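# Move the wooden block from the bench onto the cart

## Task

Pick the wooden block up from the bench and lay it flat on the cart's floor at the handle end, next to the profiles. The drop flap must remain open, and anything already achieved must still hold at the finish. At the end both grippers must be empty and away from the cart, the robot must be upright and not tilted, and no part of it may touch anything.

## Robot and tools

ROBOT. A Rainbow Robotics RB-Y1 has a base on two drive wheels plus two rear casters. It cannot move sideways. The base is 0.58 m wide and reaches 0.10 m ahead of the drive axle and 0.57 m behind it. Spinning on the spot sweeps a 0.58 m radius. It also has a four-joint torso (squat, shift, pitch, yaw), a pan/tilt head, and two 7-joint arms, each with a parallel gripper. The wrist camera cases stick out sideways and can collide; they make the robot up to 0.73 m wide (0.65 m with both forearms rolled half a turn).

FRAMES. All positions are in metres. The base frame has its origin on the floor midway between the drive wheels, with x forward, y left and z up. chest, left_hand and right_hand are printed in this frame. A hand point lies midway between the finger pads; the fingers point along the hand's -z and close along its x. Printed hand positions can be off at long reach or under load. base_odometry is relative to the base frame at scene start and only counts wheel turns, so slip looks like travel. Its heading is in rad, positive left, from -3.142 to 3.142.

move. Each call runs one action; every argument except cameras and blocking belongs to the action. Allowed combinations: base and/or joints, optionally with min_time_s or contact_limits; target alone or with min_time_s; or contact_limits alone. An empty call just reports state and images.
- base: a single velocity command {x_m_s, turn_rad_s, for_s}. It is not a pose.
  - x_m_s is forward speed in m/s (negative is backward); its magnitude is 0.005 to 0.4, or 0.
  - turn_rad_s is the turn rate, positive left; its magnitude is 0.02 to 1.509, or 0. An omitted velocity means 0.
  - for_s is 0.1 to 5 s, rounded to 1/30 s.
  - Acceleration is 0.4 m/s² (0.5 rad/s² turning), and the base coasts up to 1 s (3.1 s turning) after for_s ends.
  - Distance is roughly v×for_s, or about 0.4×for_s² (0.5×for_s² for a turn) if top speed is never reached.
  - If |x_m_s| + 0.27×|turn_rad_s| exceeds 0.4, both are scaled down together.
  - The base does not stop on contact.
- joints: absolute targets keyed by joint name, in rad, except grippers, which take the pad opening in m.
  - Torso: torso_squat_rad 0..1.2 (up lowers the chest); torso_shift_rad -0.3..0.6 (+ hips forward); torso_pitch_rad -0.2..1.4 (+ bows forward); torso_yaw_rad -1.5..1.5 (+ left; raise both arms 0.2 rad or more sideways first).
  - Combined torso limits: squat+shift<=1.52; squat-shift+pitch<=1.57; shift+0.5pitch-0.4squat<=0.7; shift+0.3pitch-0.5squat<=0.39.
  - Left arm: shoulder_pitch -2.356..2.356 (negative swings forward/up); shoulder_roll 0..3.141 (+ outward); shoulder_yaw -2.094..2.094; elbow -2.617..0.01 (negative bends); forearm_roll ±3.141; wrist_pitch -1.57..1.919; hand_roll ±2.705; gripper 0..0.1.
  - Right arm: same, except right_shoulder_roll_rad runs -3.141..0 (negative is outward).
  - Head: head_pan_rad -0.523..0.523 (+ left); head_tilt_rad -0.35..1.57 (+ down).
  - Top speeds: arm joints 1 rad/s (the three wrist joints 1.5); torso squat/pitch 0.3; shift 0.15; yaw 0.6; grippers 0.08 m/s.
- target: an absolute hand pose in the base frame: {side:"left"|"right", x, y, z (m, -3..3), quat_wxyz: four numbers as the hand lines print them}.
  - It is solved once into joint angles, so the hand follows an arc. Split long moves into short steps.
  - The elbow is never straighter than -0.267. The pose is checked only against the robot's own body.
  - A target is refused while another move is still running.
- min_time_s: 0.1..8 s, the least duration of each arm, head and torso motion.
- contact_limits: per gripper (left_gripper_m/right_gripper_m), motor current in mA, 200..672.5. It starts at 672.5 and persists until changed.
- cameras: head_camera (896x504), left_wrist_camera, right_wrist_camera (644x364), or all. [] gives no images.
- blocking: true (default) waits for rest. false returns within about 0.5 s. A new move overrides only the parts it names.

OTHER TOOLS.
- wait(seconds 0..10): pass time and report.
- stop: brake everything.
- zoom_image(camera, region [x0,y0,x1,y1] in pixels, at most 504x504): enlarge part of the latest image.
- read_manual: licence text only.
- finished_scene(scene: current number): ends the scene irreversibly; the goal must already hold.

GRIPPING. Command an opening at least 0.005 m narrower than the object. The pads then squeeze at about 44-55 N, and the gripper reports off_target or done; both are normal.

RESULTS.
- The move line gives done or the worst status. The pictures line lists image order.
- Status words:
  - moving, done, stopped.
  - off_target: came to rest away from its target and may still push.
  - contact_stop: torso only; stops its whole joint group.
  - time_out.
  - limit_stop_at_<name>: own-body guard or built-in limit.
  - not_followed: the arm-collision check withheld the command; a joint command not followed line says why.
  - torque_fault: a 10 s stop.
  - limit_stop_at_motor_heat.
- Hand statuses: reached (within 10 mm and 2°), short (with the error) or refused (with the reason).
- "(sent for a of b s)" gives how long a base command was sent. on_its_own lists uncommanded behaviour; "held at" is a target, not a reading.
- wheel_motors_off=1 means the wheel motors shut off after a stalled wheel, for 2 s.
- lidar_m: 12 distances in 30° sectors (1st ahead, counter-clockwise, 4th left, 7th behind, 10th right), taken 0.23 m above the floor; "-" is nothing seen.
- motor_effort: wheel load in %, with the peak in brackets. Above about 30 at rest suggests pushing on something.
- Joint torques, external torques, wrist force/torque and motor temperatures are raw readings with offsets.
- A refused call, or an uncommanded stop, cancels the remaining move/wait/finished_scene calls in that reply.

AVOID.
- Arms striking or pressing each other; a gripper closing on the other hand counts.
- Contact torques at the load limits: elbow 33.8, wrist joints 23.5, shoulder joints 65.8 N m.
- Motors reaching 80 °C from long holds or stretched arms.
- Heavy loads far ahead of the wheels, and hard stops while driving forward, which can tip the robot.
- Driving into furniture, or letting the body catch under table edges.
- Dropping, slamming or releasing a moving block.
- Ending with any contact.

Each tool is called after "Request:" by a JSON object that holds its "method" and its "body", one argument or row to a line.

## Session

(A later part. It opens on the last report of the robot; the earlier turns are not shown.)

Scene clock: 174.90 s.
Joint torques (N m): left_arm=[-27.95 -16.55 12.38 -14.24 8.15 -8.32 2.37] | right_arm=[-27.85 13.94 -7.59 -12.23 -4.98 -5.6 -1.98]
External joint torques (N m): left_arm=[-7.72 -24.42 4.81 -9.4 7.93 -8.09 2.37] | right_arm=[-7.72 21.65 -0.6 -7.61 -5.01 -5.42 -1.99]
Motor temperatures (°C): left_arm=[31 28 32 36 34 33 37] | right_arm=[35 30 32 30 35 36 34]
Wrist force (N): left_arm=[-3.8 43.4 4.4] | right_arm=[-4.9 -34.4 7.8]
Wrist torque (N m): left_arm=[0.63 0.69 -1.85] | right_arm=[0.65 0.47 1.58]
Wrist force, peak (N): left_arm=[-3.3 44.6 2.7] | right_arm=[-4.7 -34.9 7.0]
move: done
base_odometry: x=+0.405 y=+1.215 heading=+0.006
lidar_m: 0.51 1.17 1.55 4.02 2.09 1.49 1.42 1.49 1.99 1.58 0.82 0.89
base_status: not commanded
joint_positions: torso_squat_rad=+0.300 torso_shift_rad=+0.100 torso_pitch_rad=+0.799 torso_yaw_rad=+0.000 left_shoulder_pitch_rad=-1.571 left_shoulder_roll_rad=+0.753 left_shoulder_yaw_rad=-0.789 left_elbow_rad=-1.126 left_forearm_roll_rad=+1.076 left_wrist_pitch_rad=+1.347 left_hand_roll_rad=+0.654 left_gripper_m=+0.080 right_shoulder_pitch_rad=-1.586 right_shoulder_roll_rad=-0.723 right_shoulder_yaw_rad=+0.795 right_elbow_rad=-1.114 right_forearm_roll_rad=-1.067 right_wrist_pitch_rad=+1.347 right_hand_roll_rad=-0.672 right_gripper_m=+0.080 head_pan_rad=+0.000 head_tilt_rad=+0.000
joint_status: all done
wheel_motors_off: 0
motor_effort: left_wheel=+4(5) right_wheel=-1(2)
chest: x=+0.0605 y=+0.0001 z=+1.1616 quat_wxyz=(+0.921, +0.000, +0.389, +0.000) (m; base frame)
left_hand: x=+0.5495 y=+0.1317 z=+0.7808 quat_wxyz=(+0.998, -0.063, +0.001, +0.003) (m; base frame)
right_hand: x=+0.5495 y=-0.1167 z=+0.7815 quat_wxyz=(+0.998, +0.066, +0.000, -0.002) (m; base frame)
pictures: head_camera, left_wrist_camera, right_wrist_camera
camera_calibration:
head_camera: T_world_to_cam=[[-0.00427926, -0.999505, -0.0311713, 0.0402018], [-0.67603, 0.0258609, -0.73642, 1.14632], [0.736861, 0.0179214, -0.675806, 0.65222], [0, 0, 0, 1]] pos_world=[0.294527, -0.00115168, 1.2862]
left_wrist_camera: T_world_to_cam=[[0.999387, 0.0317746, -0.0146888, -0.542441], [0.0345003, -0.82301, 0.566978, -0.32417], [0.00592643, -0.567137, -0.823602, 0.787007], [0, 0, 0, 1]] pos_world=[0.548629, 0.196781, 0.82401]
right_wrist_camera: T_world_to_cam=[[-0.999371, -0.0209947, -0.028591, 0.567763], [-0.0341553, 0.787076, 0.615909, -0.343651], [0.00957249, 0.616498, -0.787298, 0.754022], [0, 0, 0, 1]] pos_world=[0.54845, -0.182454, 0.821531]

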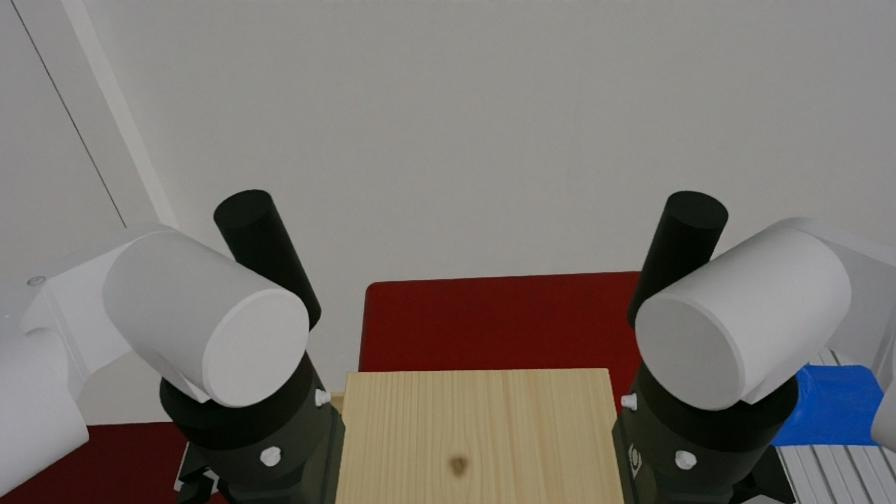

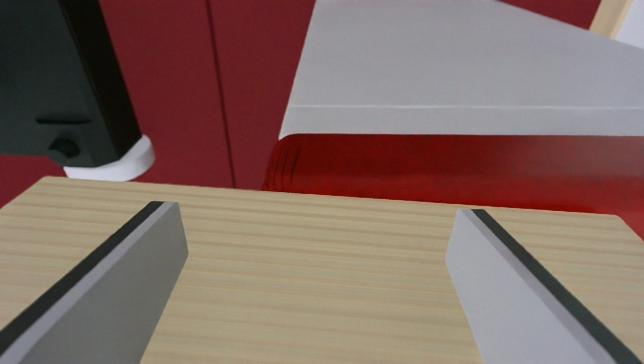

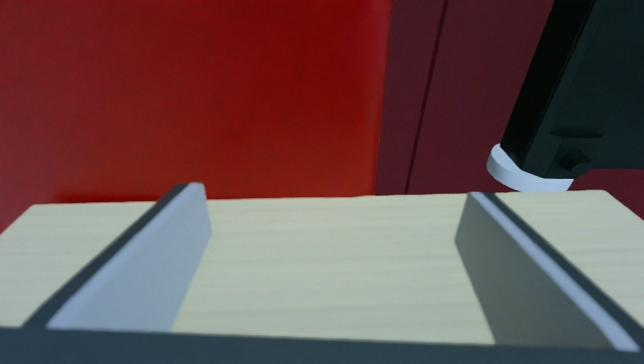

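Request:
{"method": "move", "body": {
  "joints": {"left_shoulder_pitch_rad":-1.5755,"left_shoulder_roll_rad":0.7425,"left_shoulder_yaw_rad":-0.790,"left_elbow_rad":-1.126,"left_forearm_roll_rad":1.076,"left_wrist_pitch_rad":1.3455,"left_hand_roll_rad":0.658,"right_shoulder_pitch_rad":-1.5905,"right_shoulder_roll_rad":-0.7135,"right_shoulder_yaw_rad":0.797,"right_elbow_rad":-1.114,"right_forearm_roll_rad":-1.066,"right_wrist_pitch_rad":1.346,"right_hand_roll_rad":-0.675},
  "min_time_s": 0.6,
  "cameras": []
}}

Request:
{"method": "move", "body": {
  "joints": {"torso_squat_rad":0.2},
  "min_time_s": 1
}}

Scene clock: 177.73 s.
Joint torques (N m): left_arm=[-29.18 -21.02 13.26 -16.63 9.88 -9.76 2.73] | right_arm=[-29 19.45 -8.35 -14.81 -6.44 -7.16 -2.31]
External joint torques (N m): left_arm=[-8.91 -28.84 5.71 -11.79 9.67 -9.55 2.73] | right_arm=[-8.83 27.12 -1.37 -10.19 -6.48 -6.98 -2.31]
Motor temperatures (°C): left_arm=[31 28 32 36 34 33 37] | right_arm=[35 30 32 30 36 36 34]
Wrist force (N): left_arm=[-3.6 52.9 6.5] | right_arm=[-5.6 -43.9 10.4]
Wrist torque (N m): left_arm=[0.55 0.78 -2.33] | right_arm=[0.77 0.59 2.04]
Wrist force, peak (N): left_arm=[-4.1 53.7 5.9] | right_arm=[-6.1 -44.7 10.5]
move: done
base_odometry: x=+0.405 y=+1.215 heading=+0.006
lidar_m: 0.53 1.18 1.57 4.00 2.09 1.50 1.42 1.47 2.00 1.58 0.82 0.89
base_status: not commanded
joint_positions: torso_squat_rad=+0.300 torso_shift_rad=+0.100 torso_pitch_rad=+0.799 torso_yaw_rad=+0.000 left_shoulder_pitch_rad=-1.573 left_shoulder_roll_rad=+0.749 left_shoulder_yaw_rad=-0.791 left_elbow_rad=-1.123 left_forearm_roll_rad=+1.074 left_wrist_pitch_rad=+1.348 left_hand_roll_rad=+0.657 left_gripper_m=+0.080 right_shoulder_pitch_rad=-1.588 right_shoulder_roll_rad=-0.720 right_shoulder_yaw_rad=+0.797 right_elbow_rad=-1.112 right_forearm_roll_rad=-1.064 right_wrist_pitch_rad=+1.348 right_hand_roll_rad=-0.674 right_gripper_m=+0.080 head_pan_rad=+0.000 head_tilt_rad=+0.000
joint_status: all done
wheel_motors_off: 0
motor_effort: left_wheel=+4(4) right_wheel=-1(4)
chest: x=+0.0604 y=+0.0001 z=+1.1616 quat_wxyz=(+0.921, +0.000, +0.389, +0.000) (m; base frame)
left_hand: x=+0.5494 y=+0.1308 z=+0.7806 quat_wxyz=(+0.998, -0.062, +0.001, +0.003) (m; base frame)
right_hand: x=+0.5494 y=-0.1159 z=+0.7813 quat_wxyz=(+0.998, +0.065, +0.001, -0.003) (m; base frame)
pictures: none
No camera images: "cameras" was empty.

Scene clock: 179.00 s.
Joint torques (N m): left_arm=[-30.6 -17.61 15.5 -17.73 10.18 -8.02 2.48] | right_arm=[-30.72 18.63 -10.96 -17.88 -8.37 -6.1 -2.31]
External joint torques (N m): left_arm=[-10.37 -25.41 7.96 -12.88 9.97 -7.81 2.48] | right_arm=[-10.58 26.29 -3.99 -13.26 -8.41 -5.93 -2.31]
Motor temperatures (°C): left_arm=[31 28 32 36 34 33 37] | right_arm=[35 30 32 30 36 37 34]
Wrist force (N): left_arm=[1.7 48.8 -12.6] | right_arm=[0.8 -45.9 -7.8]
Wrist torque (N m): left_arm=[0.16 0.12 -2.08] | right_arm=[0.56 -0.07 1.97]
Wrist force, peak (N): left_arm=[-3.9 52.8 5.2] | right_arm=[1.2 -46.1 -7.6]
move: done
base_odometry: x=+0.405 y=+1.215 heading=+0.006
lidar_m: 0.52 1.18 1.56 4.01 2.08 1.50 1.42 1.48 1.99 1.58 0.83 0.89
base_status: not commanded
joint_positions: torso_squat_rad=+0.200 torso_shift_rad=+0.100 torso_pitch_rad=+0.801 torso_yaw_rad=+0.000 left_shoulder_pitch_rad=-1.573 left_shoulder_roll_rad=+0.749 left_shoulder_yaw_rad=-0.792 left_elbow_rad=-1.123 left_forearm_roll_rad=+1.073 left_wrist_pitch_rad=+1.347 left_hand_roll_rad=+0.657 left_gripper_m=+0.080 right_shoulder_pitch_rad=-1.588 right_shoulder_roll_rad=-0.720 right_shoulder_yaw_rad=+0.798 right_elbow_rad=-1.111 right_forearm_roll_rad=-1.064 right_wrist_pitch_rad=+1.348 right_hand_roll_rad=-0.674 right_gripper_m=+0.080 head_pan_rad=+0.000 head_tilt_rad=+0.000
joint_status: all done
wheel_motors_off: 0
motor_effort: left_wheel=+2(5) right_wheel=-1(3)
chest: x=+0.0629 y=+0.0001 z=+1.1785 quat_wxyz=(+0.921, +0.000, +0.390, +0.000) (m; base frame)
left_hand: x=+0.5510 y=+0.1304 z=+0.7962 quat_wxyz=(+0.998, -0.062, +0.002, +0.003) (m; base frame)
right_hand: x=+0.5512 y=-0.1163 z=+0.7970 quat_wxyz=(+0.998, +0.064, +0.002, -0.003) (m; base frame)
pictures: head_camera, left_wrist_camera, right_wrist_camera
camera_calibration:
head_camera: T_world_to_cam=[[-0.00439303, -0.999502, -0.0312394, 0.0408503], [-0.677022, 0.0259638, -0.735505, 1.15934], [0.73595, 0.0179187, -0.676799, 0.663022], [0, 0, 0, 1]] pos_world=[0.297126, -0.00115136, 1.30271]
left_wrist_camera: T_world_to_cam=[[0.999348, 0.0318076, -0.0170599, -0.54176], [0.0358812, -0.824262, 0.565071, -0.333136], [0.00391173, -0.565315, -0.824866, 0.800865], [0, 0, 0, 1]] pos_world=[0.550227, 0.195382, 0.839609]
right_wrist_camera: T_world_to_cam=[[-0.99945, -0.0200933, -0.0263672, 0.56826], [-0.0320445, 0.789326, 0.613137, -0.352144], [0.00849234, 0.613645, -0.789536, 0.768101], [0, 0, 0, 1]] pos_world=[0.550141, -0.181966, 0.83734]

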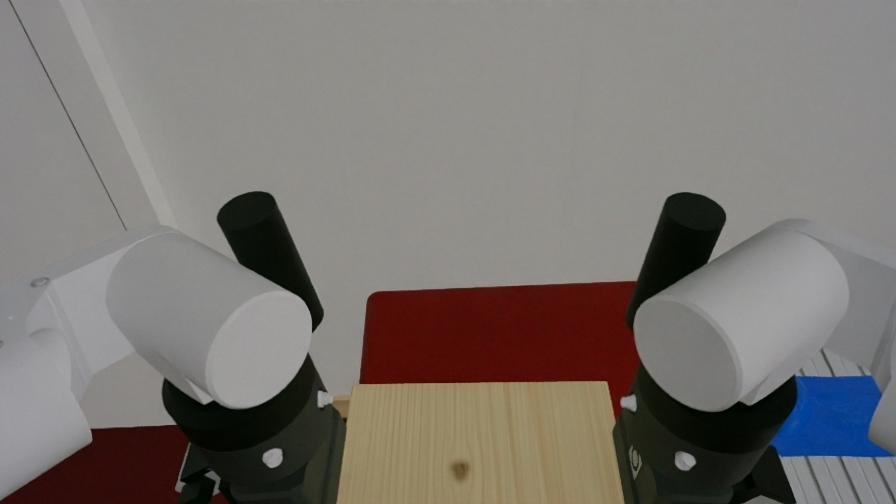

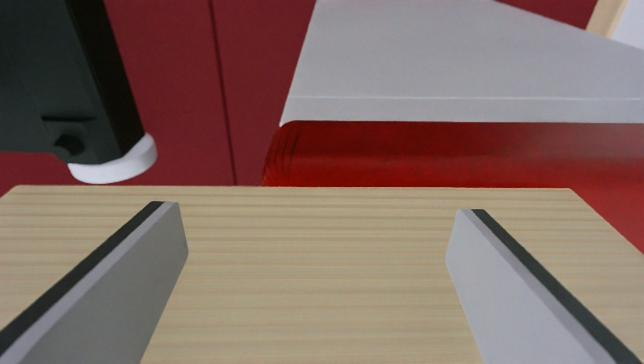

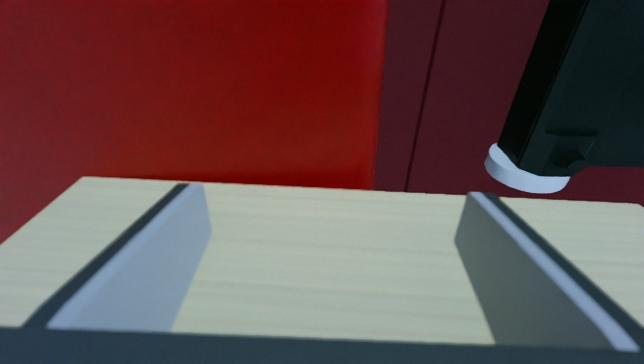

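Request:
{"method": "move", "body": {
  "joints": {"torso_squat_rad":0.03},
  "min_time_s": 1
}}

Scene clock: 182.57 s.
Joint torques (N m): left_arm=[-30.98 -17.5 15.38 -17.75 10.01 -7.63 2.5] | right_arm=[-31.21 18.47 -11.21 -18.22 -8.58 -6.18 -2.15]
External joint torques (N m): left_arm=[-10.75 -25.3 7.85 -12.9 9.8 -7.42 2.5] | right_arm=[-11.08 26.13 -4.25 -13.6 -8.62 -6.01 -2.15]
Motor temperatures (°C): left_arm=[32 28 32 36 35 33 37] | right_arm=[35 30 32 31 36 37 34]
Wrist force (N): left_arm=[2.1 48.5 -11.5] | right_arm=[0.7 -46.0 -9.9]
Wrist torque (N m): left_arm=[-0.14 0.18 -2.02] | right_arm=[0.49 -0.12 1.95]
Wrist force, peak (N): left_arm=[1.8 49.7 -13.0] | right_arm=[0.8 -46.5 -9.3]
move: done
base_odometry: x=+0.405 y=+1.215 heading=+0.006
lidar_m: 0.50 1.17 1.54 4.01 2.10 1.48 1.42 1.49 1.98 1.58 0.82 0.88
base_status: not commanded
joint_positions: torso_squat_rad=+0.030 torso_shift_rad=+0.100 torso_pitch_rad=+0.801 torso_yaw_rad=+0.000 left_shoulder_pitch_rad=-1.573 left_shoulder_roll_rad=+0.749 left_shoulder_yaw_rad=-0.792 left_elbow_rad=-1.123 left_forearm_roll_rad=+1.074 left_wrist_pitch_rad=+1.347 left_hand_roll_rad=+0.657 left_gripper_m=+0.080 right_shoulder_pitch_rad=-1.588 right_shoulder_roll_rad=-0.720 right_shoulder_yaw_rad=+0.798 right_elbow_rad=-1.111 right_forearm_roll_rad=-1.064 right_wrist_pitch_rad=+1.348 right_hand_roll_rad=-0.674 right_gripper_m=+0.080 head_pan_rad=+0.000 head_tilt_rad=+0.000
joint_status: all done
wheel_motors_off: 0
motor_effort: left_wheel=+2(2) right_wheel=-3(4)
chest: x=+0.0643 y=+0.0001 z=+1.1920 quat_wxyz=(+0.921, +0.000, +0.390, +0.000) (m; base frame)
left_hand: x=+0.5523 y=+0.1304 z=+0.8097 quat_wxyz=(+0.998, -0.062, +0.002, +0.003) (m; base frame)
right_hand: x=+0.5525 y=-0.1164 z=+0.8104 quat_wxyz=(+0.998, +0.064, +0.002, -0.003) (m; base frame)
pictures: head_camera, left_wrist_camera, right_wrist_camera
camera_calibration:
head_camera: T_world_to_cam=[[-0.00439171, -0.999502, -0.0312391, 0.0412805], [-0.677072, 0.0259615, -0.735458, 1.17024], [0.735903, 0.0179212, -0.676849, 0.671277], [0, 0, 0, 1]] pos_world=[0.298526, -0.00115138, 1.31631]
left_wrist_camera: T_world_to_cam=[[0.999345, 0.0318853, -0.0171203, -0.54279], [0.0359789, -0.82418, 0.565184, -0.340978], [0.00391084, -0.56543, -0.824787, 0.811952], [0, 0, 0, 1]] pos_world=[0.551527, 0.195382, 0.85311]
right_wrist_camera: T_world_to_cam=[[-0.999458, -0.0200617, -0.0260839, 0.569679], [-0.031844, 0.78946, 0.612975, -0.360188], [0.00829484, 0.613474, -0.789672, 0.778925], [0, 0, 0, 1]] pos_world=[0.551439, -0.182067, 0.850741]

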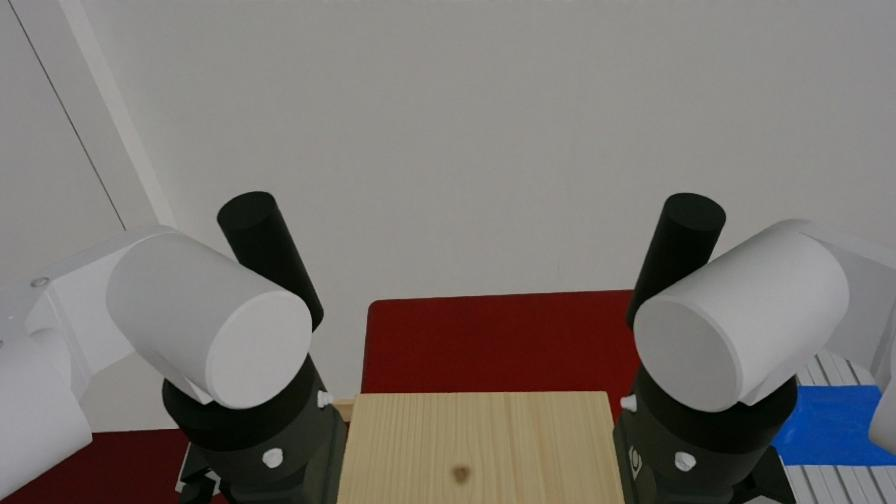

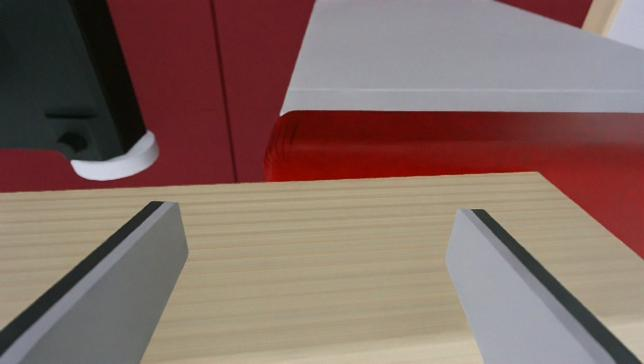

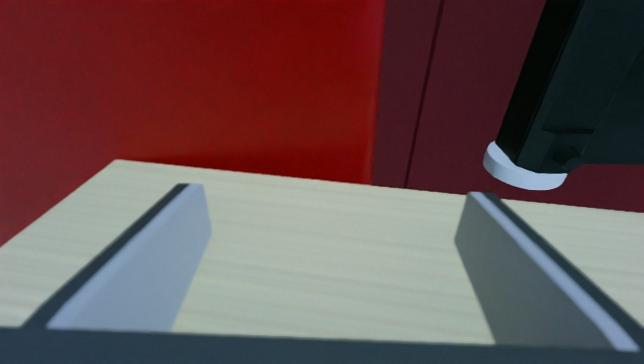

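Request:
{"method": "move", "body": {
  "joints": {"torso_squat_rad":0.3},
  "min_time_s": 1.5,
  "cameras": []
}}

Request:
{"method": "move", "body": {
  "joints": {"left_hand_roll_rad":0.633,"right_hand_roll_rad":-0.65}
}}

Scene clock: 187.20 s.
Joint torques (N m): left_arm=[-28.33 -17.65 15.03 -16.34 8.59 -10.32 2.54] | right_arm=[-31.65 18.94 -11.15 -17.39 -7.36 -9.66 -2.33]
External joint torques (N m): left_arm=[-8.06 -25.45 7.48 -11.5 8.38 -10.1 2.54] | right_arm=[-11.48 26.61 -4.18 -12.78 -7.4 -9.48 -2.33]
Motor temperatures (°C): left_arm=[32 28 32 36 35 34 37] | right_arm=[35 30 32 31 37 37 34]
Wrist force (N): left_arm=[-8.1 49.4 10.2] | right_arm=[-12.5 -51.3 16.4]
Wrist torque (N m): left_arm=[0.47 1.09 -2.23] | right_arm=[0.94 0.73 2.50]
Wrist force, peak (N): left_arm=[-8.5 50.4 10.6] | right_arm=[-13.9 -52.0 17.4]
move: done
base_odometry: x=+0.405 y=+1.215 heading=+0.006
lidar_m: 0.53 1.17 1.54 4.00 2.09 1.50 1.42 1.49 1.99 1.59 0.81 0.87
base_status: not commanded
joint_positions: torso_squat_rad=+0.300 torso_shift_rad=+0.099 torso_pitch_rad=+0.798 torso_yaw_rad=+0.000 left_shoulder_pitch_rad=-1.573 left_shoulder_roll_rad=+0.749 left_shoulder_yaw_rad=-0.792 left_elbow_rad=-1.123 left_forearm_roll_rad=+1.074 left_wrist_pitch_rad=+1.348 left_hand_roll_rad=+0.657 left_gripper_m=+0.080 right_shoulder_pitch_rad=-1.588 right_shoulder_roll_rad=-0.720 right_shoulder_yaw_rad=+0.798 right_elbow_rad=-1.111 right_forearm_roll_rad=-1.064 right_wrist_pitch_rad=+1.348 right_hand_roll_rad=-0.674 right_gripper_m=+0.080 head_pan_rad=+0.000 head_tilt_rad=+0.000
joint_status: all done
wheel_motors_off: 0
motor_effort: left_wheel=+4(4) right_wheel=+6(7)
chest: x=+0.0599 y=+0.0001 z=+1.1618 quat_wxyz=(+0.921, +0.000, +0.389, +0.000) (m; base frame)
left_hand: x=+0.5490 y=+0.1301 z=+0.7811 quat_wxyz=(+0.998, -0.062, +0.001, +0.003) (m; base frame)
right_hand: x=+0.5488 y=-0.1165 z=+0.7814 quat_wxyz=(+0.998, +0.064, +0.001, -0.003) (m; base frame)
pictures: none
No camera images: "cameras" was empty.

Scene clock: 187.70 s.
Joint torques (N m): left_arm=[-27.73 -19.2 12.03 -18.63 8.61 -7.84 -1.84] | right_arm=[-29.51 19.74 -8.99 -19.15 -7.18 -5.94 1.59]
External joint torques (N m): left_arm=[-7.46 -27.01 4.47 -13.78 8.4 -7.62 -1.83] | right_arm=[-9.34 27.41 -2.02 -14.53 -7.22 -5.76 1.59]
Motor temperatures (°C): left_arm=[32 28 32 36 35 34 37] | right_arm=[35 30 32 31 37 37 34]
Wrist force (N): left_arm=[-2.1 46.8 3.4] | right_arm=[-2.2 -44.6 6.0]
Wrist torque (N m): left_arm=[0.27 -0.17 2.22] | right_arm=[0.89 -0.46 -2.11]
Wrist force, peak (N): left_arm=[-6.6 48.0 10.7] | right_arm=[-13.7 -49.2 16.5]
move: done
base_odometry: x=+0.405 y=+1.215 heading=+0.006
lidar_m: 0.52 1.18 1.55 4.00 2.09 1.49 1.42 1.47 2.00 1.58 0.83 0.88
base_status: not commanded
joint_positions: torso_squat_rad=+0.300 torso_shift_rad=+0.100 torso_pitch_rad=+0.799 torso_yaw_rad=+0.000 left_shoulder_pitch_rad=-1.574 left_shoulder_roll_rad=+0.749 left_shoulder_yaw_rad=-0.791 left_elbow_rad=-1.123 left_forearm_roll_rad=+1.074 left_wrist_pitch_rad=+1.347 left_hand_roll_rad=+0.633 left_gripper_m=+0.080 right_shoulder_pitch_rad=-1.588 right_shoulder_roll_rad=-0.720 right_shoulder_yaw_rad=+0.798 right_elbow_rad=-1.110 right_forearm_roll_rad=-1.064 right_wrist_pitch_rad=+1.347 right_hand_roll_rad=-0.650 right_gripper_m=+0.080 head_pan_rad=+0.000 head_tilt_rad=+0.000
joint_status: all done
wheel_motors_off: 0
motor_effort: left_wheel=+0(4) right_wheel=+1(6)
chest: x=+0.0604 y=+0.0001 z=+1.1616 quat_wxyz=(+0.921, +0.000, +0.389, +0.000) (m; base frame)
left_hand: x=+0.5496 y=+0.1303 z=+0.7807 quat_wxyz=(+0.998, -0.062, +0.000, -0.008) (m; base frame)
right_hand: x=+0.5495 y=-0.1164 z=+0.7811 quat_wxyz=(+0.998, +0.064, +0.000, +0.009) (m; base frame)
pictures: head_camera, left_wrist_camera, right_wrist_camera
camera_calibration:
head_camera: T_world_to_cam=[[-0.00441451, -0.999504, -0.031179, 0.0401553], [-0.675821, 0.025963, -0.736608, 1.14658], [0.737053, 0.0178196, -0.6756, 0.651967], [0, 0, 0, 1]] pos_world=[0.294527, -0.00125112, 1.2863]
left_wrist_camera: T_world_to_cam=[[0.999895, 0.00878975, -0.0115618, -0.542232], [0.0137907, -0.824286, 0.566006, -0.312993], [-0.00455514, -0.566105, -0.82432, 0.792312], [0, 0, 0, 1]] pos_world=[0.5501, 0.195302, 0.824006]
right_wrist_camera: T_world_to_cam=[[-0.998575, -0.0432105, -0.031333, 0.566957], [-0.0533446, 0.788116, 0.613211, -0.330826], [-0.00180317, 0.614008, -0.789297, 0.761174], [0, 0, 0, 1]] pos_world=[0.549874, -0.18214, 0.821423]

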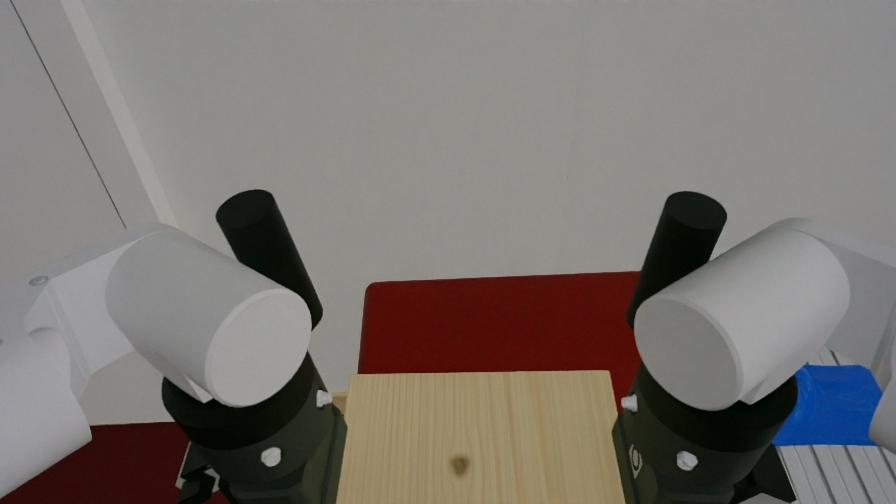

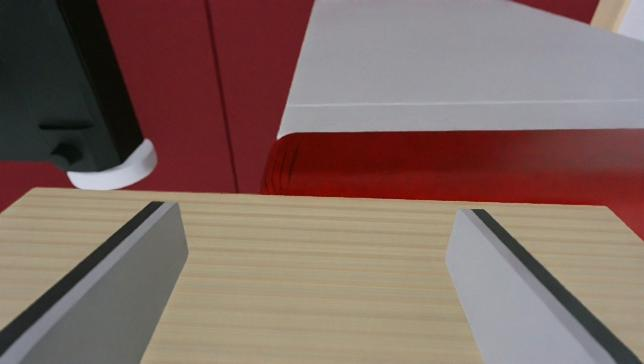

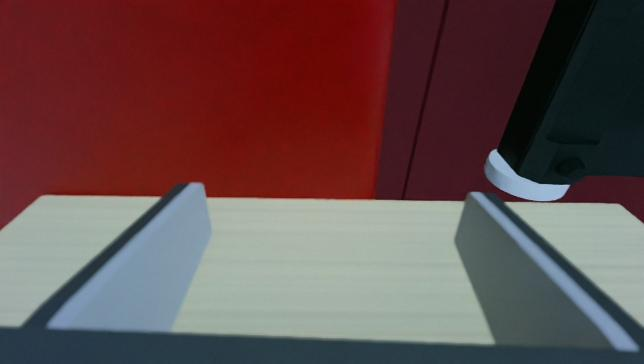

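Request:
{"method": "move", "body": {
  "joints": {"left_hand_roll_rad":0.6455,"right_hand_roll_rad":-0.6625},
  "cameras": []
}}

Scene clock: 189.73 s.
Joint torques (N m): left_arm=[-27.18 -18.72 11.89 -18.38 8.63 -7.15 -0.89] | right_arm=[-29.5 19.42 -8.95 -17.84 -6.91 -6.16 -0.03]
External joint torques (N m): left_arm=[-6.91 -26.53 4.35 -13.53 8.42 -6.93 -0.88] | right_arm=[-9.34 27.09 -1.98 -13.22 -6.95 -5.99 -0.03]
Motor temperatures (°C): left_arm=[32 28 32 37 35 34 37] | right_arm=[35 30 32 31 37 37 34]
Wrist force (N): left_arm=[2.5 43.0 -0.5] | right_arm=[-4.3 -43.5 5.8]
Wrist torque (N m): left_arm=[0.65 -0.01 0.71] | right_arm=[0.91 -0.12 0.29]
Wrist force, peak (N): left_arm=[-1.1 47.0 2.2] | right_arm=[-2.5 -45.1 5.8]
move: done
base_odometry: x=+0.405 y=+1.215 heading=+0.006
lidar_m: 0.51 1.18 1.56 4.02 2.09 1.50 1.42 1.48 1.98 1.59 0.82 0.87
base_status: not commanded
joint_positions: torso_squat_rad=+0.300 torso_shift_rad=+0.100 torso_pitch_rad=+0.799 torso_yaw_rad=+0.000 left_shoulder_pitch_rad=-1.574 left_shoulder_roll_rad=+0.749 left_shoulder_yaw_rad=-0.791 left_elbow_rad=-1.123 left_forearm_roll_rad=+1.074 left_wrist_pitch_rad=+1.347 left_hand_roll_rad=+0.646 left_gripper_m=+0.080 right_shoulder_pitch_rad=-1.588 right_shoulder_roll_rad=-0.720 right_shoulder_yaw_rad=+0.798 right_elbow_rad=-1.111 right_forearm_roll_rad=-1.064 right_wrist_pitch_rad=+1.348 right_hand_roll_rad=-0.662 right_gripper_m=+0.080 head_pan_rad=+0.000 head_tilt_rad=+0.000
joint_status: all done
wheel_motors_off: 0
motor_effort: left_wheel=+0(1) right_wheel=+1(1)
chest: x=+0.0604 y=+0.0001 z=+1.1616 quat_wxyz=(+0.921, +0.000, +0.389, +0.000) (m; base frame)
left_hand: x=+0.5497 y=+0.1302 z=+0.7807 quat_wxyz=(+0.998, -0.062, +0.001, -0.002) (m; base frame)
right_hand: x=+0.5495 y=-0.1163 z=+0.7811 quat_wxyz=(+0.998, +0.065, +0.000, +0.003) (m; base frame)
pictures: none
No camera images: "cameras" was empty.

Both fingers engaged. Lift.

Request:
{"method": "move", "body": {
  "joints": {"left_hand_roll_rad":0.648,"torso_squat_rad":0.2},
  "min_time_s": 1.2,
  "cameras": []
}}

Request:
{"method": "move", "body": {
  "joints": {"torso_squat_rad":0.03},
  "min_time_s": 1.2
}}

Scene clock: 192.27 s.
Joint torques (N m): left_arm=[-31.23 -16.66 14.22 -19.04 9.1 -6.7 0.36] | right_arm=[-31.62 16.89 -10.04 -17.9 -7.01 -6.26 -0.31]
External joint torques (N m): left_arm=[-10.99 -24.46 6.69 -14.19 8.88 -6.49 0.36] | right_arm=[-11.49 24.54 -3.07 -13.28 -7.04 -6.09 -0.31]
Motor temperatures (°C): left_arm=[32 28 32 37 36 34 37] | right_arm=[35 30 32 32 37 37 34]
Wrist force (N): left_arm=[3.1 44.5 -17.5] | right_arm=[-2.3 -41.6 -7.8]
Wrist torque (N m): left_arm=[0.25 -0.07 -0.04] | right_arm=[0.60 0.28 0.51]
Wrist force, peak (N): left_arm=[2.5 45.4 -17.0] | right_arm=[-4.1 -43.7 6.7]
move: done
base_odometry: x=+0.405 y=+1.215 heading=+0.006
lidar_m: 0.52 1.18 1.55 4.03 2.09 1.49 1.42 1.48 1.98 1.57 0.83 0.89
base_status: not commanded
joint_positions: torso_squat_rad=+0.200 torso_shift_rad=+0.100 torso_pitch_rad=+0.801 torso_yaw_rad=+0.000 left_shoulder_pitch_rad=-1.573 left_shoulder_roll_rad=+0.748 left_shoulder_yaw_rad=-0.791 left_elbow_rad=-1.122 left_forearm_roll_rad=+1.074 left_wrist_pitch_rad=+1.347 left_hand_roll_rad=+0.648 left_gripper_m=+0.080 right_shoulder_pitch_rad=-1.588 right_shoulder_roll_rad=-0.720 right_shoulder_yaw_rad=+0.798 right_elbow_rad=-1.111 right_forearm_roll_rad=-1.064 right_wrist_pitch_rad=+1.348 right_hand_roll_rad=-0.662 right_gripper_m=+0.080 head_pan_rad=+0.000 head_tilt_rad=+0.000
joint_status: all done
wheel_motors_off: 0
motor_effort: left_wheel=+1(1) right_wheel=+0(2)
chest: x=+0.0630 y=+0.0001 z=+1.1784 quat_wxyz=(+0.921, +0.000, +0.390, +0.000) (m; base frame)
left_hand: x=+0.5510 y=+0.1302 z=+0.7960 quat_wxyz=(+0.998, -0.062, +0.002, -0.001) (m; base frame)
right_hand: x=+0.5509 y=-0.1161 z=+0.7967 quat_wxyz=(+0.998, +0.065, +0.002, +0.003) (m; base frame)
pictures: none
No camera images: "cameras" was empty.

Scene clock: 193.77 s.
Joint torques (N m): left_arm=[-31.44 -16.67 14.46 -19.3 9.13 -6.78 0.41] | right_arm=[-31.92 17.13 -10.41 -17.82 -6.94 -6.21 -0.34]
External joint torques (N m): left_arm=[-11.21 -24.47 6.93 -14.45 8.91 -6.56 0.41] | right_arm=[-11.79 24.77 -3.45 -13.19 -6.98 -6.04 -0.34]
Motor temperatures (°C): left_arm=[32 28 32 37 36 34 37] | right_arm=[36 30 32 32 37 37 34]
Wrist force (N): left_arm=[3.3 45.0 -17.1] | right_arm=[-2.6 -41.0 -8.2]
Wrist torque (N m): left_arm=[0.23 -0.06 -0.02] | right_arm=[0.57 0.28 0.50]
Wrist force, peak (N): left_arm=[3.0 45.4 -17.7] | right_arm=[-2.4 -42.2 -7.6]
move: done
base_odometry: x=+0.405 y=+1.215 heading=+0.006
lidar_m: 0.52 1.19 1.55 4.00 2.08 1.50 1.43 1.50 2.02 1.59 0.82 0.88
base_status: not commanded
joint_positions: torso_squat_rad=+0.030 torso_shift_rad=+0.100 torso_pitch_rad=+0.801 torso_yaw_rad=+0.000 left_shoulder_pitch_rad=-1.573 left_shoulder_roll_rad=+0.748 left_shoulder_yaw_rad=-0.791 left_elbow_rad=-1.122 left_forearm_roll_rad=+1.074 left_wrist_pitch_rad=+1.347 left_hand_roll_rad=+0.648 left_gripper_m=+0.080 right_shoulder_pitch_rad=-1.588 right_shoulder_roll_rad=-0.720 right_shoulder_yaw_rad=+0.798 right_elbow_rad=-1.111 right_forearm_roll_rad=-1.064 right_wrist_pitch_rad=+1.348 right_hand_roll_rad=-0.662 right_gripper_m=+0.080 head_pan_rad=+0.000 head_tilt_rad=+0.000
joint_status: all done
wheel_motors_off: 0
motor_effort: left_wheel=+0(1) right_wheel=-2(3)
chest: x=+0.0644 y=+0.0001 z=+1.1920 quat_wxyz=(+0.921, +0.000, +0.390, +0.000) (m; base frame)
left_hand: x=+0.5523 y=+0.1302 z=+0.8095 quat_wxyz=(+0.998, -0.062, +0.002, -0.001) (m; base frame)
right_hand: x=+0.5523 y=-0.1161 z=+0.8102 quat_wxyz=(+0.998, +0.065, +0.002, +0.003) (m; base frame)
pictures: head_camera, left_wrist_camera, right_wrist_camera
camera_calibration:
head_camera: T_world_to_cam=[[-0.00447425, -0.999504, -0.0311697, 0.0411119], [-0.677228, 0.0259625, -0.735315, 1.17017], [0.73576, 0.017819, -0.677008, 0.671316], [0, 0, 0, 1]] pos_world=[0.298726, -0.00125112, 1.31621]
left_wrist_camera: T_world_to_cam=[[0.999607, 0.0227135, -0.0164426, -0.54231], [0.0280315, -0.824206, 0.565596, -0.336946], [-0.000705425, -0.565834, -0.824519, 0.813992], [0, 0, 0, 1]] pos_world=[0.552116, 0.19519, 0.85281]
right_wrist_camera: T_world_to_cam=[[-0.999125, -0.0319282, -0.0270003, 0.568723], [-0.0417796, 0.788556, 0.613542, -0.355336], [0.0017019, 0.614134, -0.7892, 0.782017], [0, 0, 0, 1]] pos_world=[0.552049, -0.181903, 0.850537]

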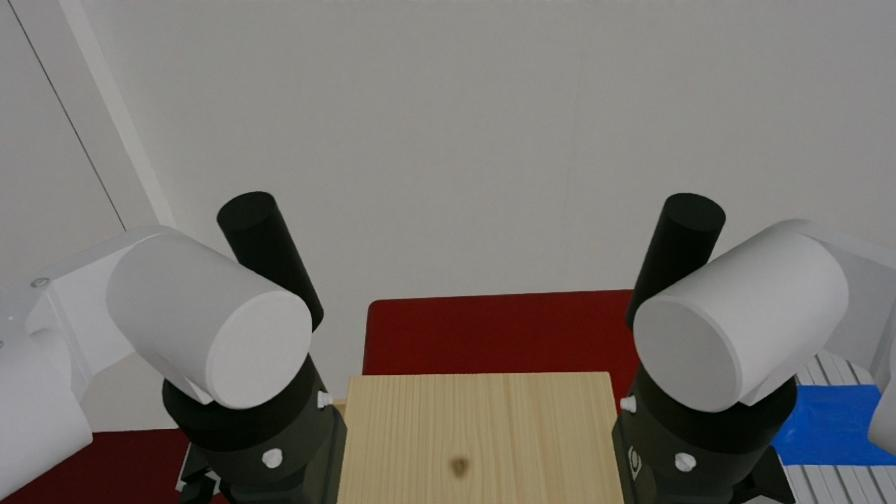

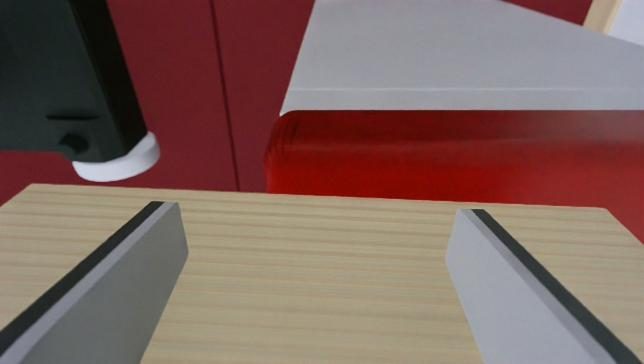

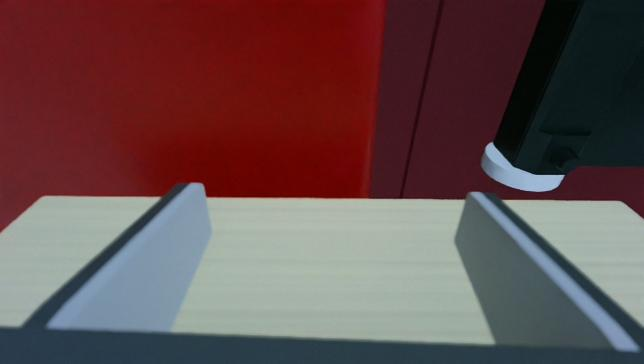

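Request:
{"method": "move", "body": {
  "base": {"x_m_s": -0.25, "for_s": 1.8},
  "cameras": []
}}

Request:
{"method": "move", "body": {
  "base": {"turn_rad_s": -0.8, "for_s": 1.971},
  "cameras": ["head_camera"]
}}

Request:
{"method": "move", "body": {
  "base": {"x_m_s": 0.35, "for_s": 4.28},
  "cameras": []
}}

Request:
{"method": "move", "body": {
  "base": {"turn_rad_s": 0.8, "for_s": 1.963}
}}

Scene clock: 200.33 s.
Joint torques (N m): left_arm=[-32.45 -15.93 14.7 -19.03 9.32 -6.63 0.26] | right_arm=[-33.2 16.44 -10.68 -18.2 -7.01 -6.28 -0.26]
External joint torques (N m): left_arm=[-12.22 -23.73 7.17 -14.18 9.1 -6.41 0.26] | right_arm=[-13.08 24.08 -3.72 -13.58 -7.05 -6.11 -0.26]
Motor temperatures (°C): left_arm=[32 28 32 37 36 34 37] | right_arm=[36 31 32 32 37 37 34]
Wrist force (N): left_arm=[3.5 44.3 -17.1] | right_arm=[-2.9 -41.4 -7.3]
Wrist torque (N m): left_arm=[0.33 -0.03 0.04] | right_arm=[0.62 0.18 0.50]
Wrist force, peak (N): left_arm=[3.5 46.0 -16.6] | right_arm=[-3.5 -42.6 -7.3]
move: done
base_odometry: x=-0.045 y=+1.213 heading=+0.007
lidar_m: 0.96 1.61 2.16 4.25 1.42 1.01 0.97 1.02 1.37 3.47 1.39 1.18
base_status: done (sent for 1.8 of 1.8 s)
joint_positions: torso_squat_rad=+0.030 torso_shift_rad=+0.100 torso_pitch_rad=+0.801 torso_yaw_rad=+0.000 left_shoulder_pitch_rad=-1.572 left_shoulder_roll_rad=+0.748 left_shoulder_yaw_rad=-0.791 left_elbow_rad=-1.122 left_forearm_roll_rad=+1.074 left_wrist_pitch_rad=+1.347 left_hand_roll_rad=+0.648 left_gripper_m=+0.080 right_shoulder_pitch_rad=-1.587 right_shoulder_roll_rad=-0.720 right_shoulder_yaw_rad=+0.798 right_elbow_rad=-1.111 right_forearm_roll_rad=-1.064 right_wrist_pitch_rad=+1.348 right_hand_roll_rad=-0.662 right_gripper_m=+0.080 head_pan_rad=+0.000 head_tilt_rad=+0.000
joint_status: not commanded
wheel_motors_off: 0
motor_effort: left_wheel=+17(33) right_wheel=-16(29)
chest: x=+0.0643 y=+0.0001 z=+1.1920 quat_wxyz=(+0.921, +0.000, +0.390, +0.000) (m; base frame)
left_hand: x=+0.5522 y=+0.1302 z=+0.8095 quat_wxyz=(+0.998, -0.062, +0.002, -0.001) (m; base frame)
right_hand: x=+0.5521 y=-0.1161 z=+0.8101 quat_wxyz=(+0.998, +0.065, +0.002, +0.003) (m; base frame)
pictures: none
No camera images: "cameras" was empty.

Scene clock: 204.27 s.
Joint torques (N m): left_arm=[-32.36 -16.08 14.65 -19.24 9.25 -6.77 0.28] | right_arm=[-33.16 16.35 -10.91 -18.3 -6.95 -6.03 -0.4]
External joint torques (N m): left_arm=[-12.13 -23.87 7.12 -14.39 9.03 -6.55 0.28] | right_arm=[-13.03 24 -3.95 -13.68 -6.99 -5.86 -0.4]
Motor temperatures (°C): left_arm=[32 28 32 37 36 34 37] | right_arm=[36 31 32 32 37 38 34]
Wrist force (N): left_arm=[2.9 45.8 -16.5] | right_arm=[-2.5 -41.7 -8.2]
Wrist torque (N m): left_arm=[0.19 -0.07 0.00] | right_arm=[0.62 0.26 0.43]
Wrist force, peak (N): left_arm=[2.1 46.2 -16.7] | right_arm=[-3.0 -42.6 -8.0]
move: done
base_odometry: x=-0.045 y=+1.213 heading=-1.565
lidar_m: 3.33 1.39 1.18 0.97 1.61 2.11 4.38 1.45 1.04 0.98 0.99 1.34
base_status: done (sent for 1.97 of 1.97 s)
joint_positions: torso_squat_rad=+0.030 torso_shift_rad=+0.100 torso_pitch_rad=+0.801 torso_yaw_rad=+0.000 left_shoulder_pitch_rad=-1.572 left_shoulder_roll_rad=+0.748 left_shoulder_yaw_rad=-0.791 left_elbow_rad=-1.122 left_forearm_roll_rad=+1.074 left_wrist_pitch_rad=+1.347 left_hand_roll_rad=+0.648 left_gripper_m=+0.080 right_shoulder_pitch_rad=-1.587 right_shoulder_roll_rad=-0.719 right_shoulder_yaw_rad=+0.798 right_elbow_rad=-1.111 right_forearm_roll_rad=-1.064 right_wrist_pitch_rad=+1.348 right_hand_roll_rad=-0.662 right_gripper_m=+0.080 head_pan_rad=+0.000 head_tilt_rad=+0.000
joint_status: not commanded
wheel_motors_off: 0
motor_effort: left_wheel=+16(38) right_wheel=-7(40)
chest: x=+0.0643 y=+0.0001 z=+1.1920 quat_wxyz=(+0.921, +0.000, +0.390, +0.000) (m; base frame)
left_hand: x=+0.5522 y=+0.1302 z=+0.8095 quat_wxyz=(+0.998, -0.062, +0.002, -0.001) (m; base frame)
right_hand: x=+0.5521 y=-0.1161 z=+0.8101 quat_wxyz=(+0.998, +0.065, +0.002, +0.003) (m; base frame)
pictures: head_camera
camera_calibration:
head_camera: T_world_to_cam=[[-0.00453867, -0.999502, -0.0312426, 0.041227], [-0.677124, 0.0260623, -0.735407, 1.17019], [0.735855, 0.0178174, -0.676905, 0.671226], [0, 0, 0, 1]] pos_world=[0.298626, -0.00125082, 1.31621]

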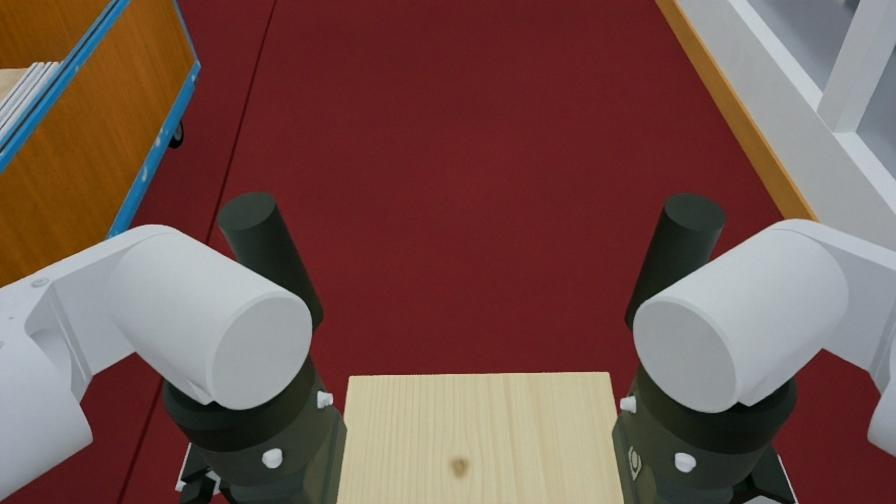

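Scene clock: 209.73 s.
Joint torques (N m): left_arm=[-31.98 -15.85 15.17 -19.11 9.38 -6.72 0.25] | right_arm=[-33.02 16.4 -10.62 -18.42 -7.08 -6.1 -0.36]
External joint torques (N m): left_arm=[-11.75 -23.64 7.64 -14.26 9.17 -6.51 0.25] | right_arm=[-12.9 24.05 -3.66 -13.8 -7.12 -5.93 -0.36]
Motor temperatures (°C): left_arm=[33 28 32 38 36 34 37] | right_arm=[36 31 32 32 37 38 34]
Wrist force (N): left_arm=[2.3 44.8 -17.0] | right_arm=[-2.9 -41.9 -8.0]
Wrist torque (N m): left_arm=[0.36 -0.12 0.04] | right_arm=[0.63 0.16 0.41]
Wrist force, peak (N): left_arm=[2.4 46.2 -17.3] | right_arm=[-3.0 -43.1 -6.6]
move: done
base_odometry: x=-0.037 y=-0.281 heading=-1.565
lidar_m: 3.10 2.45 0.91 0.85 0.89 1.86 4.23 1.37 0.97 0.92 0.95 1.24
base_status: done (sent for 4.27 of 4.27 s)
joint_positions: torso_squat_rad=+0.030 torso_shift_rad=+0.100 torso_pitch_rad=+0.801 torso_yaw_rad=+0.000 left_shoulder_pitch_rad=-1.572 left_shoulder_roll_rad=+0.748 left_shoulder_yaw_rad=-0.792 left_elbow_rad=-1.122 left_forearm_roll_rad=+1.074 left_wrist_pitch_rad=+1.347 left_hand_roll_rad=+0.648 left_gripper_m=+0.080 right_shoulder_pitch_rad=-1.587 right_shoulder_roll_rad=-0.719 right_shoulder_yaw_rad=+0.798 right_elbow_rad=-1.111 right_forearm_roll_rad=-1.064 right_wrist_pitch_rad=+1.348 right_hand_roll_rad=-0.662 right_gripper_m=+0.080 head_pan_rad=+0.000 head_tilt_rad=+0.000
joint_status: not commanded
wheel_motors_off: 0
motor_effort: left_wheel=+0(43) right_wheel=-1(27)
chest: x=+0.0644 y=+0.0001 z=+1.1920 quat_wxyz=(+0.921, +0.000, +0.390, +0.000) (m; base frame)
left_hand: x=+0.5522 y=+0.1302 z=+0.8094 quat_wxyz=(+0.998, -0.062, +0.002, -0.001) (m; base frame)
right_hand: x=+0.5521 y=-0.1161 z=+0.8100 quat_wxyz=(+0.998, +0.065, +0.002, +0.003) (m; base frame)
pictures: none
No camera images: "cameras" was empty.

Scene clock: 213.67 s.
Joint torques (N m): left_arm=[-31.98 -15.9 14.93 -19.2 9.55 -6.75 0.26] | right_arm=[-33.21 16.02 -10.76 -18.33 -7.01 -6.08 -0.39]
External joint torques (N m): left_arm=[-11.75 -23.69 7.4 -14.35 9.33 -6.54 0.26] | right_arm=[-13.08 23.67 -3.8 -13.71 -7.05 -5.91 -0.39]
Motor temperatures (°C): left_arm=[33 28 32 38 36 34 37] | right_arm=[36 31 32 33 37 38 34]
Wrist force (N): left_arm=[4.2 44.7 -16.8] | right_arm=[-2.3 -42.1 -7.7]
Wrist torque (N m): left_arm=[0.32 0.08 0.05] | right_arm=[0.65 0.20 0.40]
Wrist force, peak (N): left_arm=[3.2 46.2 -17.5] | right_arm=[-2.9 -42.7 -7.4]
move: done
base_odometry: x=-0.037 y=-0.281 heading=+0.008
lidar_m: 0.85 0.89 1.87 4.02 1.34 0.95 0.91 0.96 1.29 3.26 2.42 0.90
base_status: done (sent for 1.97 of 1.97 s)
joint_positions: torso_squat_rad=+0.030 torso_shift_rad=+0.100 torso_pitch_rad=+0.801 torso_yaw_rad=+0.000 left_shoulder_pitch_rad=-1.572 left_shoulder_roll_rad=+0.748 left_shoulder_yaw_rad=-0.792 left_elbow_rad=-1.122 left_forearm_roll_rad=+1.074 left_wrist_pitch_rad=+1.347 left_hand_roll_rad=+0.648 left_gripper_m=+0.080 right_shoulder_pitch_rad=-1.587 right_shoulder_roll_rad=-0.719 right_shoulder_yaw_rad=+0.798 right_elbow_rad=-1.111 right_forearm_roll_rad=-1.064 right_wrist_pitch_rad=+1.348 right_hand_roll_rad=-0.662 right_gripper_m=+0.080 head_pan_rad=+0.000 head_tilt_rad=+0.000
joint_status: not commanded
wheel_motors_off: 0
motor_effort: left_wheel=-4(36) right_wheel=+14(34)
chest: x=+0.0643 y=+0.0001 z=+1.1920 quat_wxyz=(+0.921, +0.000, +0.390, +0.000) (m; base frame)
left_hand: x=+0.5522 y=+0.1302 z=+0.8094 quat_wxyz=(+0.998, -0.062, +0.002, -0.001) (m; base frame)
right_hand: x=+0.5521 y=-0.1161 z=+0.8100 quat_wxyz=(+0.998, +0.065, +0.002, +0.003) (m; base frame)
pictures: head_camera, left_wrist_camera, right_wrist_camera
camera_calibration:
head_camera: T_world_to_cam=[[-0.00447083, -0.999504, -0.0311661, 0.0411057], [-0.677228, 0.0259576, -0.735315, 1.1701], [0.73576, 0.0178191, -0.677008, 0.67139], [0, 0, 0, 1]] pos_world=[0.298626, -0.00125113, 1.31621]
left_wrist_camera: T_world_to_cam=[[0.999607, 0.0226555, -0.016524, -0.542129], [0.0280297, -0.824208, 0.565593, -0.33694], [-0.000805412, -0.565834, -0.824519, 0.814047], [0, 0, 0, 1]] pos_world=[0.552016, 0.19519, 0.85281]
right_wrist_camera: T_world_to_cam=[[-0.99913, -0.0320321, -0.026699, 0.568347], [-0.0416764, 0.7886, 0.613493, -0.355303], [0.00140336, 0.614072, -0.789249, 0.781994], [0, 0, 0, 1]] pos_world=[0.551948, -0.181803, 0.850338]

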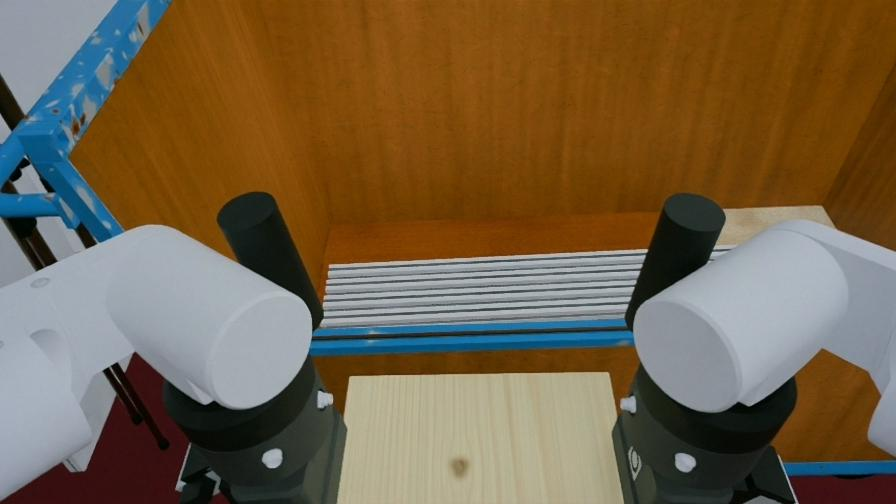

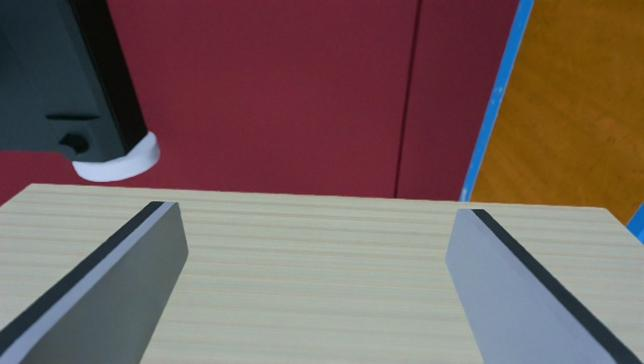

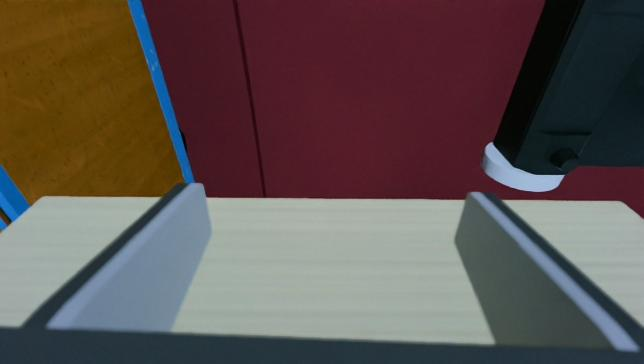

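Request:
{"method": "move", "body": {
  "target": {"side":"left","x":0.549,"y":0.122,"z":0.803,"quat_wxyz":[0.9976,-0.07,0.001,-0.005]},
  "cameras": []
}}

Request:
{"method": "move", "body": {
  "target": {"side":"right","x":0.549,"y":-0.108,"z":0.803,"quat_wxyz":[0.9976,0.07,0.001,0.006]},
  "cameras": ["right_wrist_camera","left_wrist_camera"]
}}

Scene clock: 231.17 s.
Joint torques (N m): left_arm=[-29.29 -20.1 12.7 -20.28 9.64 -6.39 -0.4] | right_arm=[-38.37 17.17 -14.21 -20.7 -8.81 -8.14 -1.43]
External joint torques (N m): left_arm=[-9.22 -27.8 5.25 -15.39 9.42 -6.17 -0.4] | right_arm=[-18.27 24.82 -7.26 -16.09 -8.85 -7.97 -1.42]
Motor temperatures (°C): left_arm=[33 29 32 38 37 34 37] | right_arm=[37 31 32 33 38 38 34]
Wrist force (N): left_arm=[7.6 50.8 -8.5] | right_arm=[-7.2 -48.0 -14.8]
Wrist torque (N m): left_arm=[-0.75 0.74 0.32] | right_arm=[-0.50 -0.51 1.71]
Wrist force, peak (N): left_arm=[10.6 51.6 -9.4] | right_arm=[-10.9 -49.5 -19.6]
move: done
base_odometry: x=-0.037 y=-0.281 heading=+0.007
lidar_m: 0.85 0.89 1.87 4.02 1.34 0.95 0.90 0.96 1.29 3.25 2.41 0.90
base_status: not commanded
joint_positions: torso_squat_rad=+0.030 torso_shift_rad=+0.100 torso_pitch_rad=+0.801 torso_yaw_rad=+0.000 left_shoulder_pitch_rad=-1.559 left_shoulder_roll_rad=+0.740 left_shoulder_yaw_rad=-0.795 left_elbow_rad=-1.118 left_forearm_roll_rad=+1.068 left_wrist_pitch_rad=+1.327 left_hand_roll_rad=+0.647 left_gripper_m=+0.080 right_shoulder_pitch_rad=-1.586 right_shoulder_roll_rad=-0.720 right_shoulder_yaw_rad=+0.799 right_elbow_rad=-1.110 right_forearm_roll_rad=-1.064 right_wrist_pitch_rad=+1.348 right_hand_roll_rad=-0.662 right_gripper_m=+0.080 head_pan_rad=+0.000 head_tilt_rad=+0.000
joint_status: all done
wheel_motors_off: 0
motor_effort: left_wheel=-8(10) right_wheel=+17(19)
chest: x=+0.0643 y=+0.0001 z=+1.1920 quat_wxyz=(+0.921, +0.000, +0.390, +0.000) (m; base frame)
left_hand: x=+0.5492 y=+0.1283 z=+0.8019 quat_wxyz=(+0.998, -0.065, +0.002, -0.001) (m; base frame)
left_hand_status: reached (checked arc, planned for 0.1 s): 6 mm and 0.7 deg off.
right_hand: x=+0.5514 y=-0.1169 z=+0.8092 quat_wxyz=(+0.998, +0.064, +0.003, +0.003) (m; base frame)
pictures: none
No camera images: "cameras" was empty.

Scene clock: 231.70 s.
Joint torques (N m): left_arm=[-35.67 -20.73 18.01 -22.09 11.96 -9.13 1.18] | right_arm=[-33.76 22.26 -11.85 -21.68 -9.27 -7.48 -1.46]
External joint torques (N m): left_arm=[-15.63 -28.44 10.56 -17.2 11.74 -8.91 1.18] | right_arm=[-13.77 29.79 -4.99 -17.04 -9.31 -7.31 -1.46]
Motor temperatures (°C): left_arm=[33 29 32 38 37 34 37] | right_arm=[37 31 32 33 38 38 34]
Wrist force (N): left_arm=[0.9 55.8 -19.2] | right_arm=[-0.1 -52.0 -2.7]
Wrist torque (N m): left_arm=[1.14 -0.07 -1.35] | right_arm=[0.83 0.52 1.32]
Wrist force, peak (N): left_arm=[-3.6 61.4 -18.6] | right_arm=[0.0 -55.3 -7.4]
move: done
base_odometry: x=-0.037 y=-0.281 heading=+0.007
lidar_m: 0.85 0.89 1.87 4.00 1.34 0.95 0.90 0.96 1.28 3.25 2.41 0.90
base_status: not commanded
joint_positions: torso_squat_rad=+0.030 torso_shift_rad=+0.100 torso_pitch_rad=+0.801 torso_yaw_rad=+0.000 left_shoulder_pitch_rad=-1.557 left_shoulder_roll_rad=+0.741 left_shoulder_yaw_rad=-0.796 left_elbow_rad=-1.118 left_forearm_roll_rad=+1.068 left_wrist_pitch_rad=+1.328 left_hand_roll_rad=+0.646 left_gripper_m=+0.080 right_shoulder_pitch_rad=-1.576 right_shoulder_roll_rad=-0.709 right_shoulder_yaw_rad=+0.804 right_elbow_rad=-1.100 right_forearm_roll_rad=-1.055 right_wrist_pitch_rad=+1.329 right_hand_roll_rad=-0.663 right_gripper_m=+0.080 head_pan_rad=+0.000 head_tilt_rad=+0.000
joint_status: all done
wheel_motors_off: 0
motor_effort: left_wheel=-7(9) right_wheel=+16(19)
chest: x=+0.0643 y=+0.0001 z=+1.1920 quat_wxyz=(+0.921, +0.000, +0.390, +0.000) (m; base frame)
left_hand: x=+0.5482 y=+0.1292 z=+0.8008 quat_wxyz=(+0.998, -0.064, +0.003, -0.002) (m; base frame)
right_hand: x=+0.5489 y=-0.1152 z=+0.8014 quat_wxyz=(+0.998, +0.064, +0.002, +0.002) (m; base frame)
right_hand_status: reached (checked arc, planned for 0.2 s): 7 mm and 0.8 deg off.
pictures: left_wrist_camera, right_wrist_camera
camera_calibration:
left_wrist_camera: T_world_to_cam=[[0.999603, 0.0221119, -0.0174648, -0.537452], [0.0281193, -0.822555, 0.567991, -0.334992], [-0.00180642, -0.568256, -0.82285, 0.805893], [0, 0, 0, 1]] pos_world=[0.548115, 0.194289, 0.844014]
right_wrist_camera: T_world_to_cam=[[-0.99921, -0.0300951, -0.0259432, 0.564504], [-0.0396822, 0.789061, 0.613031, -0.351505], [0.00202151, 0.613577, -0.789633, 0.774553], [0, 0, 0, 1]] pos_world=[0.548544, -0.1809, 0.841741]

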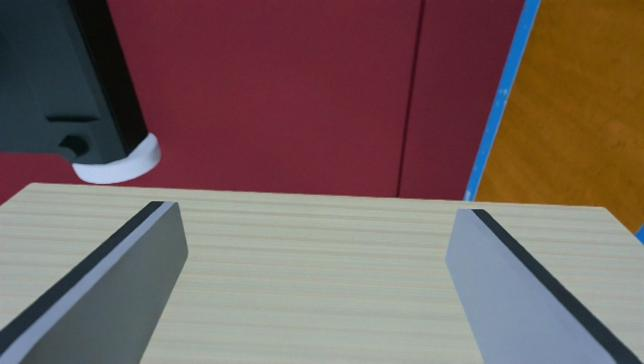

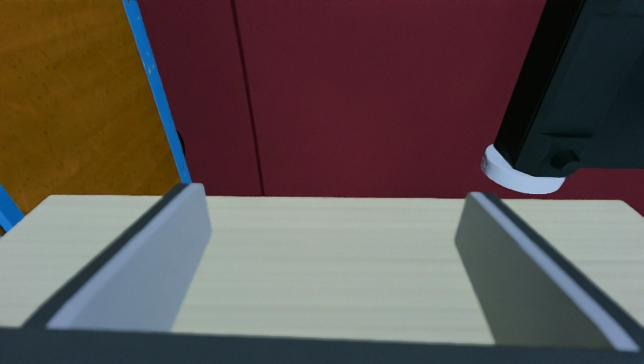

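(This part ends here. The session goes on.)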